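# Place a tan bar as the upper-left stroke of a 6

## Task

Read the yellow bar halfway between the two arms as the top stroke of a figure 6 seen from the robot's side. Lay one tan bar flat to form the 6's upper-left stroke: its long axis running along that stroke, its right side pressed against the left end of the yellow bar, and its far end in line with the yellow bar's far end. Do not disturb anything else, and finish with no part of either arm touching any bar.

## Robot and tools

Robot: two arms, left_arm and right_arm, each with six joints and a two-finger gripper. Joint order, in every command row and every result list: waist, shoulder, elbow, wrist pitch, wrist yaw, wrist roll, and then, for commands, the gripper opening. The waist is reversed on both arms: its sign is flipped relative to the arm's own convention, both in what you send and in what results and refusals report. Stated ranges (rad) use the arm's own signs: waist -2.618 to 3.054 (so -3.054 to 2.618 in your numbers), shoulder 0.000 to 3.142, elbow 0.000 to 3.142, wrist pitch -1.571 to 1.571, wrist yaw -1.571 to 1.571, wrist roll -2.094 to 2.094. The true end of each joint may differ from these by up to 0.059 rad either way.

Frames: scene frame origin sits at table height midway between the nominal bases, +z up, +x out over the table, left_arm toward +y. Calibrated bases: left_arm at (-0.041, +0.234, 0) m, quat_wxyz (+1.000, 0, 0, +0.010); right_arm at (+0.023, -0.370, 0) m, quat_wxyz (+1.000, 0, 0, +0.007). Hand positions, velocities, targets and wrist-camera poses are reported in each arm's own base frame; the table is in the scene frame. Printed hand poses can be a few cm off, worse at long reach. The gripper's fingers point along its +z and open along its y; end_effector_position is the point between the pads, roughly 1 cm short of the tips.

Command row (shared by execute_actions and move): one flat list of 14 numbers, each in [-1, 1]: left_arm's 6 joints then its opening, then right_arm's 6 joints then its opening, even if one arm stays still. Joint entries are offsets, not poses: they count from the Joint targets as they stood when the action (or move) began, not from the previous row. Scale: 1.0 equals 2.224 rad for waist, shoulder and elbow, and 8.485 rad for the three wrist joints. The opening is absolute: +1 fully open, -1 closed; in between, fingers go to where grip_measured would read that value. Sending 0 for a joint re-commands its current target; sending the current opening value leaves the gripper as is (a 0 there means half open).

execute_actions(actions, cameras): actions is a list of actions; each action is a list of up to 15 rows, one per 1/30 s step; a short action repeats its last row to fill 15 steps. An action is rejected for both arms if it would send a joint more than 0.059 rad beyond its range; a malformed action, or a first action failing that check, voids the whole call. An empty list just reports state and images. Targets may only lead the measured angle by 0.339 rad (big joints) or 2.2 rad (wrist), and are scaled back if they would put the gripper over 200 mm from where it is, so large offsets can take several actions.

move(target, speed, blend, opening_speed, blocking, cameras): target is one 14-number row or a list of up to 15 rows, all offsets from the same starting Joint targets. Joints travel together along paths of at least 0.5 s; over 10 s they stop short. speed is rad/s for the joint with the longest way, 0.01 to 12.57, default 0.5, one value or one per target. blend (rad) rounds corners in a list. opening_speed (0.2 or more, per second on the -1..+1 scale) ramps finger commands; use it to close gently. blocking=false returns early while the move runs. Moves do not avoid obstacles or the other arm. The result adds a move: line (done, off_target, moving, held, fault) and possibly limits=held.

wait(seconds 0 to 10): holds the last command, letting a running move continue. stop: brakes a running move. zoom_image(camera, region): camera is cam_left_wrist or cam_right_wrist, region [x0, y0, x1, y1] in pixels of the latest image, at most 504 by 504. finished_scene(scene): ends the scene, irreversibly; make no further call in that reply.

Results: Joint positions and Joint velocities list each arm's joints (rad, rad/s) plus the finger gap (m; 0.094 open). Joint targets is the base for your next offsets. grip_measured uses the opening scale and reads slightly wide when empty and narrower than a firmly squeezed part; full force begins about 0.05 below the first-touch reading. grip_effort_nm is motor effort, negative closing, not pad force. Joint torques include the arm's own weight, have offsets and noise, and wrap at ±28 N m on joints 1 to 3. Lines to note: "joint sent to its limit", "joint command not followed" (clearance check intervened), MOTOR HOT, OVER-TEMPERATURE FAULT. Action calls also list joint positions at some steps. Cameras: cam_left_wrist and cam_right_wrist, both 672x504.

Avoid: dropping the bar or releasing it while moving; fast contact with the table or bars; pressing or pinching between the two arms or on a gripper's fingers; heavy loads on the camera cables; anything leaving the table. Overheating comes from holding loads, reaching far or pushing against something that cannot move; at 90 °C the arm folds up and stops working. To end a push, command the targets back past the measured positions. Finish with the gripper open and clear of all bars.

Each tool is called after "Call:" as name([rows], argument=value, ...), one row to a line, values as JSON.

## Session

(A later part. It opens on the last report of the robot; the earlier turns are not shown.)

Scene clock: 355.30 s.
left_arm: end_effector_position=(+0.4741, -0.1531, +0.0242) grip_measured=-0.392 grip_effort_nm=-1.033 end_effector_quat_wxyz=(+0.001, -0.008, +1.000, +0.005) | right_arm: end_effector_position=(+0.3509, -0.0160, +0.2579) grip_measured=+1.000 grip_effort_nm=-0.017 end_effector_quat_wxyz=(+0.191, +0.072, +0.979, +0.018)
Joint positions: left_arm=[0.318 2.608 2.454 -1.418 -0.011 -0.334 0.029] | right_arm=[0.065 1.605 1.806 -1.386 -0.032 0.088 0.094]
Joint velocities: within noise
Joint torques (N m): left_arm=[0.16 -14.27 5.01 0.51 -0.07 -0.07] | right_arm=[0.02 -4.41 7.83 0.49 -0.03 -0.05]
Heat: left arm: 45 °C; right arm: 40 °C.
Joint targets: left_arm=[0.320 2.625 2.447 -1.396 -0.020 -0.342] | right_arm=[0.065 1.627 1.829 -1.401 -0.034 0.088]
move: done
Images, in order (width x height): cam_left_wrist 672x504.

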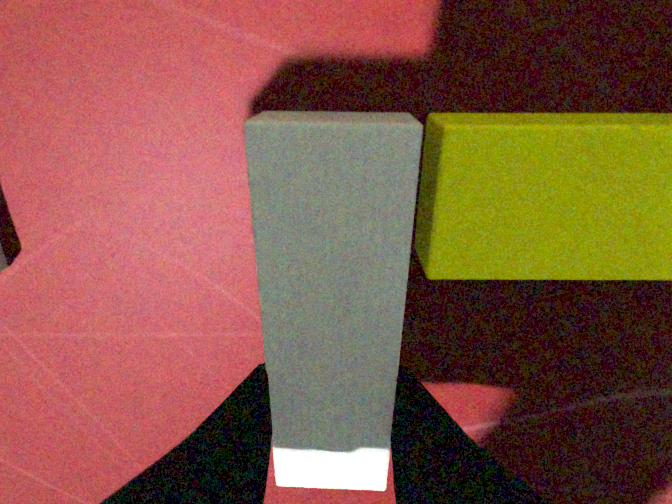

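Call:
move(target=[0.0058,0,0,0,0,0,-0.6,0,0,0,0,0,0,1], speed=0.05, cameras=["cam_left_wrist"])

Call:
zoom_image(camera="cam_left_wrist", region=[370, 90, 490, 290])

Scene clock: 369.23 s.
left_arm: end_effector_position=(+0.4732, -0.1556, +0.0242) grip_measured=-0.392 grip_effort_nm=-1.033 end_effector_quat_wxyz=(+0.002, -0.005, +1.000, +0.006) | right_arm: end_effector_position=(+0.3509, -0.0160, +0.2579) grip_measured=+1.000 grip_effort_nm=-0.007 end_effector_quat_wxyz=(+0.191, +0.072, +0.979, +0.018)
Joint positions: left_arm=[0.324 2.608 2.454 -1.418 -0.013 -0.335 0.029] | right_arm=[0.065 1.605 1.806 -1.386 -0.032 0.088 0.094]
Joint velocities: within noise
Joint torques (N m): left_arm=[0.77 -14.24 5 0.51 -0.06 -0.07] | right_arm=[-0.02 -4.26 7.95 0.46 -0.07 -0.04]
Heat: left arm: 45 °C; right arm: 40 °C.
Joint targets: left_arm=[0.333 2.625 2.447 -1.396 -0.020 -0.342] | right_arm=[0.065 1.627 1.829 -1.401 -0.034 0.088]
move: done
Images, in order (width x height): cam_left_wrist 672x504.

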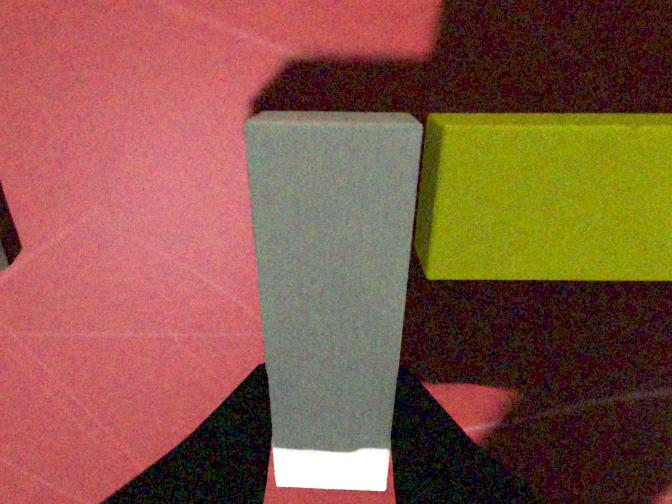

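Scaled by 2.520.

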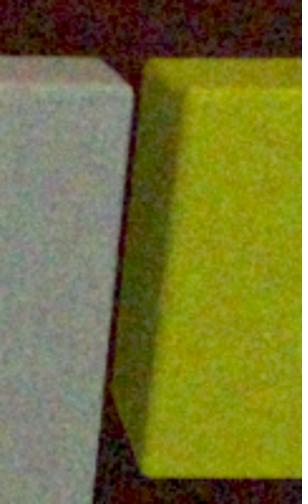

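Call:
move(target=[0,-0.0027,0.007,-0.0012,0,0,-0.6,0,0,0,0,0,0,1], speed=0.05, cameras=["cam_left_wrist"])

Call:
zoom_image(camera="cam_left_wrist", region=[370, 90, 490, 290])

Scene clock: 384.30 s.
left_arm: end_effector_position=(+0.4732, -0.1556, +0.0242) grip_measured=-0.392 grip_effort_nm=-1.033 end_effector_quat_wxyz=(+0.002, -0.005, +1.000, +0.006) | right_arm: end_effector_position=(+0.3509, -0.0160, +0.2579) grip_measured=+1.000 grip_effort_nm=-0.017 end_effector_quat_wxyz=(+0.191, +0.072, +0.979, +0.018)
Joint positions: left_arm=[0.324 2.608 2.454 -1.418 -0.013 -0.335 0.029] | right_arm=[0.065 1.605 1.806 -1.386 -0.032 0.088 0.094]
Joint velocities: within noise
Joint torques (N m): left_arm=[0.73 -14.72 6.11 0.38 -0.07 -0.08] | right_arm=[-0.02 -4.41 7.97 0.5 -0.05 -0.02]
Heat: left arm: 45 °C; right arm: 40 °C.
Joint targets: left_arm=[0.333 2.619 2.462 -1.406 -0.020 -0.342] | right_arm=[0.065 1.627 1.829 -1.401 -0.034 0.088]
move: done
Images, in order (width x height): cam_left_wrist 672x504.

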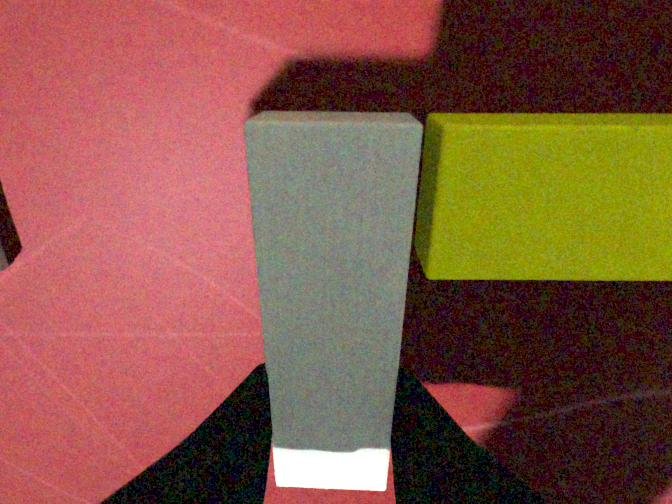

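Scaled by 2.520.

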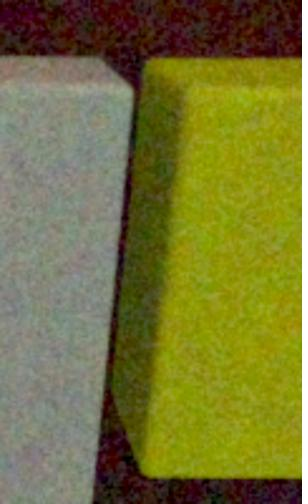

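Call:
move(target=[0,-0.0027,0.007,-0.0012,0,0,-0.6,0,0,0,0,0,0,1], speed=0.05, cameras=["cam_left_wrist"])

Call:
zoom_image(camera="cam_left_wrist", region=[370, 90, 490, 290])

Scene clock: 388.00 s.
left_arm: end_effector_position=(+0.4733, -0.1556, +0.0242) grip_measured=-0.392 grip_effort_nm=-1.033 end_effector_quat_wxyz=(+0.002, -0.005, +1.000, +0.006) | right_arm: end_effector_position=(+0.3509, -0.0160, +0.2579) grip_measured=+1.000 grip_effort_nm=-0.017 end_effector_quat_wxyz=(+0.191, +0.072, +0.979, +0.018)
Joint positions: left_arm=[0.324 2.608 2.454 -1.418 -0.013 -0.335 0.029] | right_arm=[0.065 1.605 1.806 -1.386 -0.032 0.088 0.094]
Joint velocities: within noise
Joint torques (N m): left_arm=[0.76 -15.2 7.35 0.26 -0.06 -0.09] | right_arm=[0.01 -4.31 7.94 0.49 0 -0.04]
Heat: left arm: 45 °C; right arm: 40 °C.
Joint targets: left_arm=[0.333 2.613 2.478 -1.416 -0.021 -0.342] | right_arm=[0.065 1.627 1.829 -1.401 -0.034 0.088]
move: done
Images, in order (width x height): cam_left_wrist 672x504.

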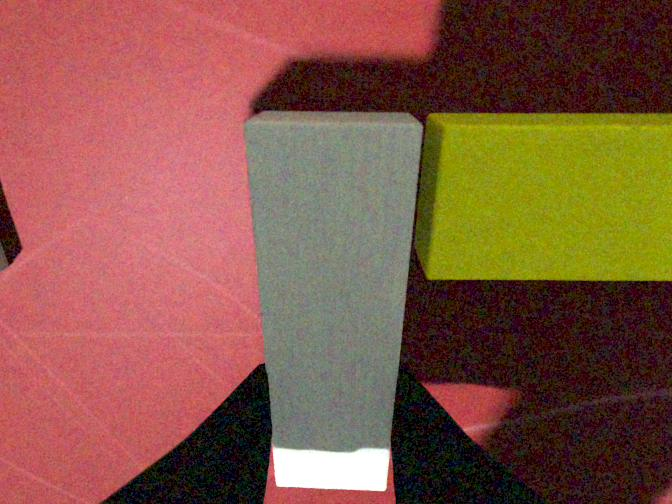

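Scaled by 2.520.

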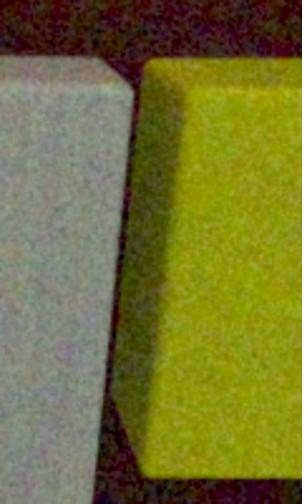

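Call:
move(target=[0,-0.0036,0.005,-0.0012,0,0,-0.6,0,0,0,0,0,0,1], speed=0.05, cameras=["cam_left_wrist"])

Call:
zoom_image(camera="cam_left_wrist", region=[370, 90, 490, 290])

Scene clock: 395.70 s.
left_arm: end_effector_position=(+0.4747, -0.1561, +0.0260) grip_measured=-0.392 grip_effort_nm=-1.028 end_effector_quat_wxyz=(+0.005, -0.005, +1.000, +0.005) | right_arm: end_effector_position=(+0.3509, -0.0160, +0.2579) grip_measured=+1.000 grip_effort_nm=-0.017 end_effector_quat_wxyz=(+0.191, +0.072, +0.979, +0.018)
Joint positions: left_arm=[0.324 2.608 2.461 -1.418 -0.013 -0.335 0.029] | right_arm=[0.065 1.605 1.806 -1.386 -0.032 0.088 0.094]
Joint velocities: within noise
Joint torques (N m): left_arm=[0.75 -15.99 7.66 0.18 -0.06 -0.08] | right_arm=[0.05 -4.26 7.92 0.51 -0.04 -0.03]
Heat: left arm: 45 °C; right arm: 40 °C.
Joint targets: left_arm=[0.333 2.605 2.489 -1.426 -0.021 -0.342] | right_arm=[0.065 1.627 1.829 -1.401 -0.034 0.088]
move: done
Images, in order (width x height): cam_left_wrist 672x504.

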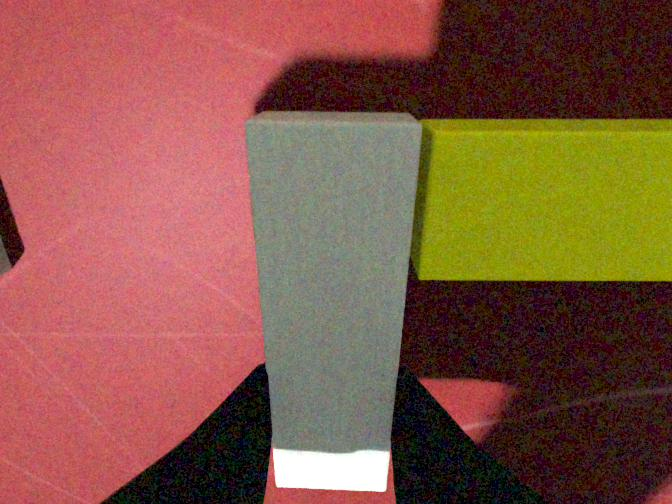

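Scaled by 2.520.

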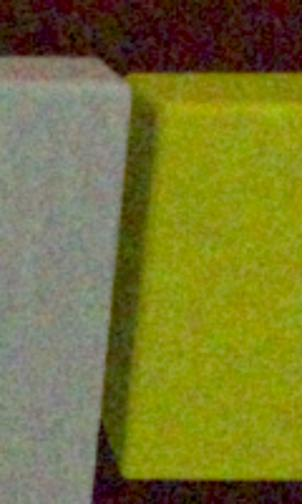

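Call:
move(target=[0.0021,0,0,0,0,0,-0.6,0,0,0,0,0,0,1], speed=0.05, cameras=["cam_left_wrist"])

Call:
zoom_image(camera="cam_left_wrist", region=[370, 90, 490, 290])

Scene clock: 402.20 s.
left_arm: end_effector_position=(+0.4738, -0.1590, +0.0260) grip_measured=-0.392 grip_effort_nm=-1.028 end_effector_quat_wxyz=(+0.005, -0.002, +1.000, +0.005) | right_arm: end_effector_position=(+0.3509, -0.0160, +0.2579) grip_measured=+1.000 grip_effort_nm=-0.012 end_effector_quat_wxyz=(+0.191, +0.072, +0.979, +0.018)
Joint positions: left_arm=[0.331 2.608 2.461 -1.418 -0.013 -0.335 0.029] | right_arm=[0.065 1.605 1.806 -1.386 -0.032 0.088 0.094]
Joint velocities: within noise
Joint torques (N m): left_arm=[0.57 -15.92 7.65 0.18 -0.07 -0.08] | right_arm=[0.01 -4.34 7.91 0.52 -0.02 -0.04]
Heat: left arm: 46 °C; right arm: 40 °C.
Joint targets: left_arm=[0.338 2.605 2.489 -1.426 -0.021 -0.342] | right_arm=[0.065 1.627 1.829 -1.401 -0.034 0.088]
move: done
Images, in order (width x height): cam_left_wrist 672x504.

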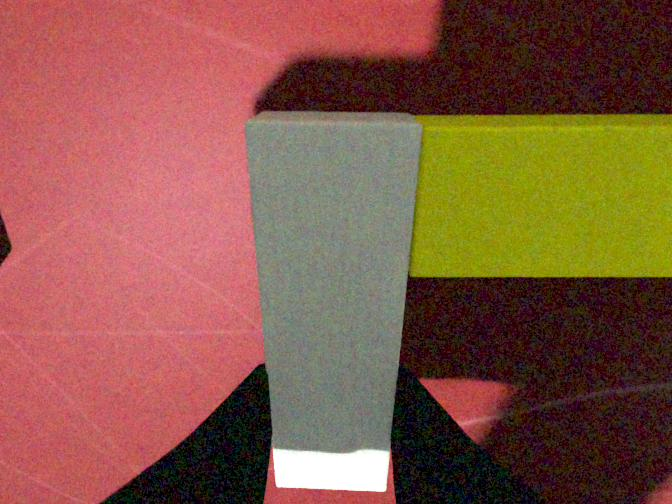

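Scaled by 2.520.

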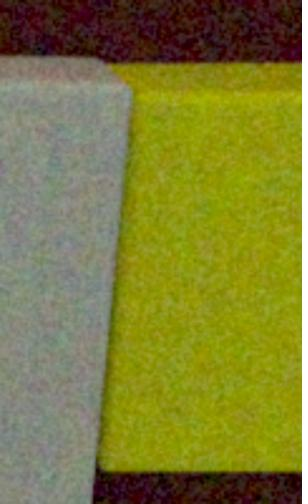

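Call:
move(target=[0,0.0045,-0.0175,0.0025,0,0,-0.6,0,0,0,0,0,0,1], speed=0.05, cameras=["cam_left_wrist"])

Call:
zoom_image(camera="cam_left_wrist", region=[370, 90, 490, 290])

Scene clock: 409.40 s.
left_arm: end_effector_position=(+0.4730, -0.1587, +0.0250) grip_measured=-0.392 grip_effort_nm=-1.028 end_effector_quat_wxyz=(+0.003, -0.002, +1.000, +0.006) | right_arm: end_effector_position=(+0.3509, -0.0160, +0.2579) grip_measured=+1.000 grip_effort_nm=-0.017 end_effector_quat_wxyz=(+0.191, +0.072, +0.979, +0.018)
Joint positions: left_arm=[0.331 2.608 2.457 -1.418 -0.013 -0.335 0.029] | right_arm=[0.065 1.605 1.806 -1.386 -0.032 0.088 0.094]
Joint velocities: within noise
Joint torques (N m): left_arm=[0.5 -15.09 5 0.41 -0.08 -0.09] | right_arm=[0.01 -4.16 8.01 0.52 -0.01 -0.05]
Heat: left arm: 46 °C; right arm: 40 °C.
Joint targets: left_arm=[0.338 2.615 2.450 -1.405 -0.021 -0.342] | right_arm=[0.065 1.627 1.829 -1.401 -0.034 0.088]
move: done
Images, in order (width x height): cam_left_wrist 672x504.

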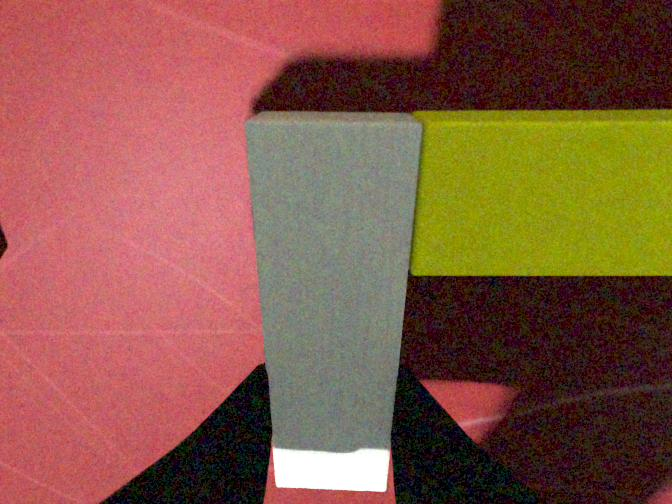

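Scaled by 2.520.

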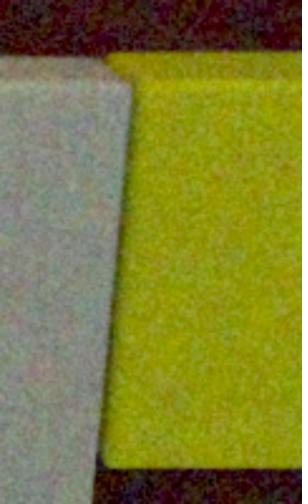

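Call:
move(target=[0.0005,0.0036,-0.0018,0,0,0,-0.6,0,0,0,0,0,0,1], speed=0.05, cameras=["cam_left_wrist"])

Call:
zoom_image(camera="cam_left_wrist", region=[370, 90, 490, 290])

Scene clock: 414.07 s.
left_arm: end_effector_position=(+0.4724, -0.1585, +0.0243) grip_measured=-0.392 grip_effort_nm=-1.033 end_effector_quat_wxyz=(+0.002, -0.002, +1.000, +0.006) | right_arm: end_effector_position=(+0.3509, -0.0160, +0.2579) grip_measured=+1.000 grip_effort_nm=-0.012 end_effector_quat_wxyz=(+0.191, +0.072, +0.979, +0.018)
Joint positions: left_arm=[0.331 2.608 2.454 -1.418 -0.013 -0.335 0.029] | right_arm=[0.065 1.605 1.806 -1.386 -0.032 0.088 0.094]
Joint velocities: within noise
Joint torques (N m): left_arm=[0.68 -14.39 4.92 0.41 -0.06 -0.06] | right_arm=[0.1 -4.33 8.03 0.46 -0.01 -0.04]
Heat: left arm: 46 °C; right arm: 40 °C.
Joint targets: left_arm=[0.339 2.623 2.446 -1.405 -0.021 -0.342] | right_arm=[0.065 1.627 1.829 -1.401 -0.034 0.088]
move: done
Images, in order (width x height): cam_left_wrist 672x504.

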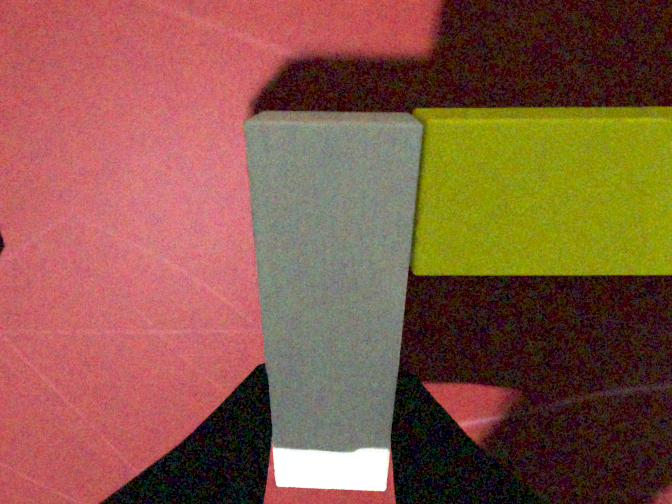

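Scaled by 2.520.

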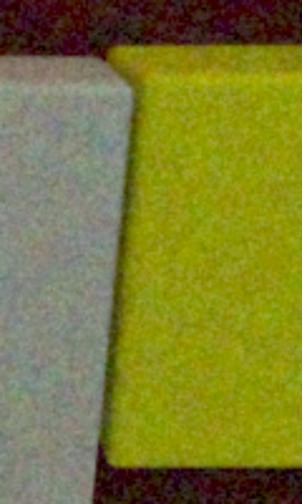

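Call:
move(target=[0,0,0,0,0,0,-0.1,0,0,0,0,0,0,1], opening_speed=0.4, cameras=["cam_left_wrist"])

Call:
zoom_image(camera="cam_left_wrist", region=[370, 90, 490, 290])

Scene clock: 420.57 s.
left_arm: end_effector_position=(+0.4721, -0.1594, +0.0243) grip_measured=-0.103 grip_effort_nm=0.159 end_effector_quat_wxyz=(+0.002, -0.001, +1.000, +0.006) | right_arm: end_effector_position=(+0.3509, -0.0160, +0.2579) grip_measured=+1.000 grip_effort_nm=-0.017 end_effector_quat_wxyz=(+0.191, +0.072, +0.979, +0.018)
Joint positions: left_arm=[0.332 2.608 2.454 -1.418 -0.013 -0.335 0.042] | right_arm=[0.065 1.605 1.806 -1.386 -0.032 0.088 0.094]
Joint velocities: within noise
Joint torques (N m): left_arm=[0.51 -14.35 4.9 0.41 -0.07 -0.07] | right_arm=[-0.03 -4.3 8.08 0.5 -0.04 -0.02]
Heat: left arm: 46 °C; right arm: 40 °C.
Joint targets: left_arm=[0.339 2.623 2.446 -1.405 -0.020 -0.342] | right_arm=[0.065 1.627 1.829 -1.401 -0.034 0.088]
move: done
Images, in order (width x height): cam_left_wrist 672x504.

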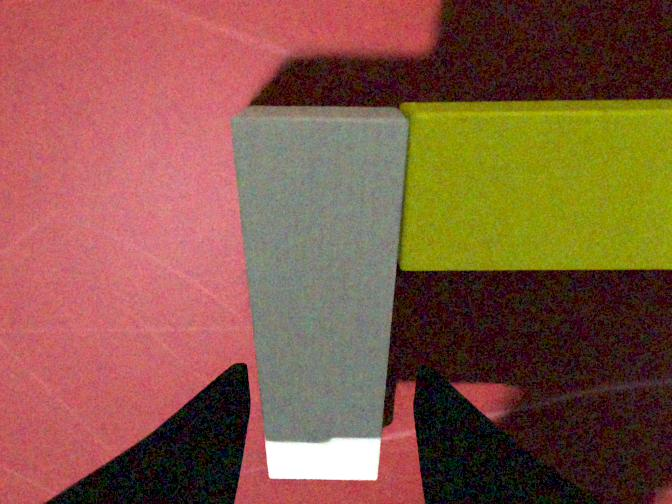

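Scaled by 2.520.

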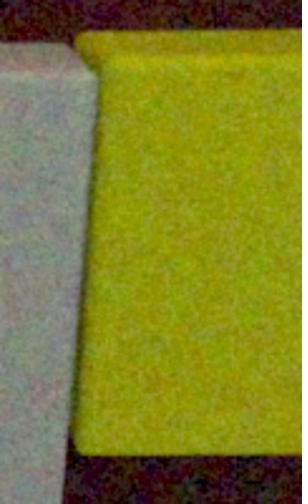

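Call:
move(target=[0,-0.0971,-0.1106,0.0132,0,0,-0.1,0,0,0,0,0,0,1], speed=0.15, cameras=["cam_left_wrist"])

Call:
move(target=[0,-0.42,-0.4807,0.0866,0,0,0.5,0,0,0,0,0,0,1], speed=0.4, cameras=["cam_left_wrist"])

Scene clock: 427.10 s.
left_arm: end_effector_position=(+0.4536, -0.1532, +0.0349) grip_measured=-0.103 grip_effort_nm=0.159 end_effector_quat_wxyz=(+0.007, -0.001, +1.000, +0.004) | right_arm: end_effector_position=(+0.3509, -0.0160, +0.2579) grip_measured=+1.000 grip_effort_nm=-0.017 end_effector_quat_wxyz=(+0.191, +0.072, +0.979, +0.018)
Joint positions: left_arm=[0.332 2.453 2.21 -1.316 -0.012 -0.335 0.042] | right_arm=[0.065 1.605 1.806 -1.386 -0.032 0.088 0.094]
Joint velocities: within noise
Joint torques (N m): left_arm=[0.55 -19.19 4.89 0.53 -0.07 -0.08] | right_arm=[0.08 -4.29 7.9 0.5 -0.02 -0.03]
Heat: left arm: 46 °C; right arm: 40 °C.
Joint targets: left_arm=[0.339 2.407 2.200 -1.293 -0.021 -0.342] | right_arm=[0.065 1.627 1.829 -1.401 -0.034 0.088]
move: off_target (left_arm); left_arm: the shoulder is farthest, 0.046 rad from its target
Images, in order (width x height): cam_left_wrist 672x504.

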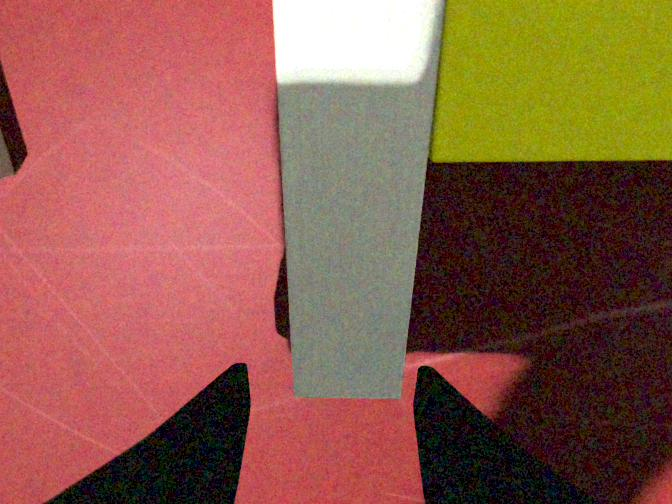

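Scene clock: 430.47 s.
left_arm: end_effector_position=(+0.3778, -0.1270, +0.1493) grip_measured=+0.497 grip_effort_nm=0.164 end_effector_quat_wxyz=(+0.294, -0.004, +0.951, -0.096) | right_arm: end_effector_position=(+0.3509, -0.0160, +0.2579) grip_measured=+1.000 grip_effort_nm=-0.017 end_effector_quat_wxyz=(+0.191, +0.072, +0.979, +0.018)
Joint positions: left_arm=[0.332 1.499 1.14 -0.584 -0.012 -0.336 0.07] | right_arm=[0.065 1.605 1.806 -1.386 -0.032 0.088 0.094]
Joint velocities: within noise
Joint torques (N m): left_arm=[0.53 -9.47 5.67 1.78 -0.07 -0.06] | right_arm=[0.03 -4.29 7.94 0.49 -0.02 -0.05]
Heat: left arm: 46 °C; right arm: 40 °C.
Joint targets: left_arm=[0.339 1.473 1.131 -0.558 -0.021 -0.342] | right_arm=[0.065 1.627 1.829 -1.401 -0.034 0.088]
move: done
Images, in order (width x height): cam_left_wrist 672x504.

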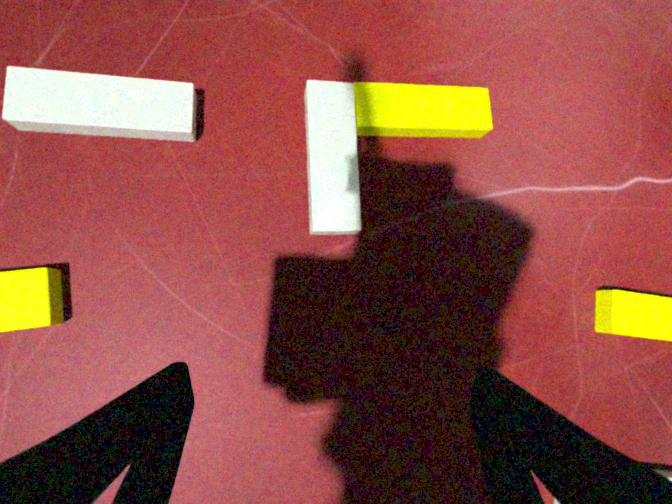

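Call:
finished_scene(scene=1)

The scene is finished: the task was done.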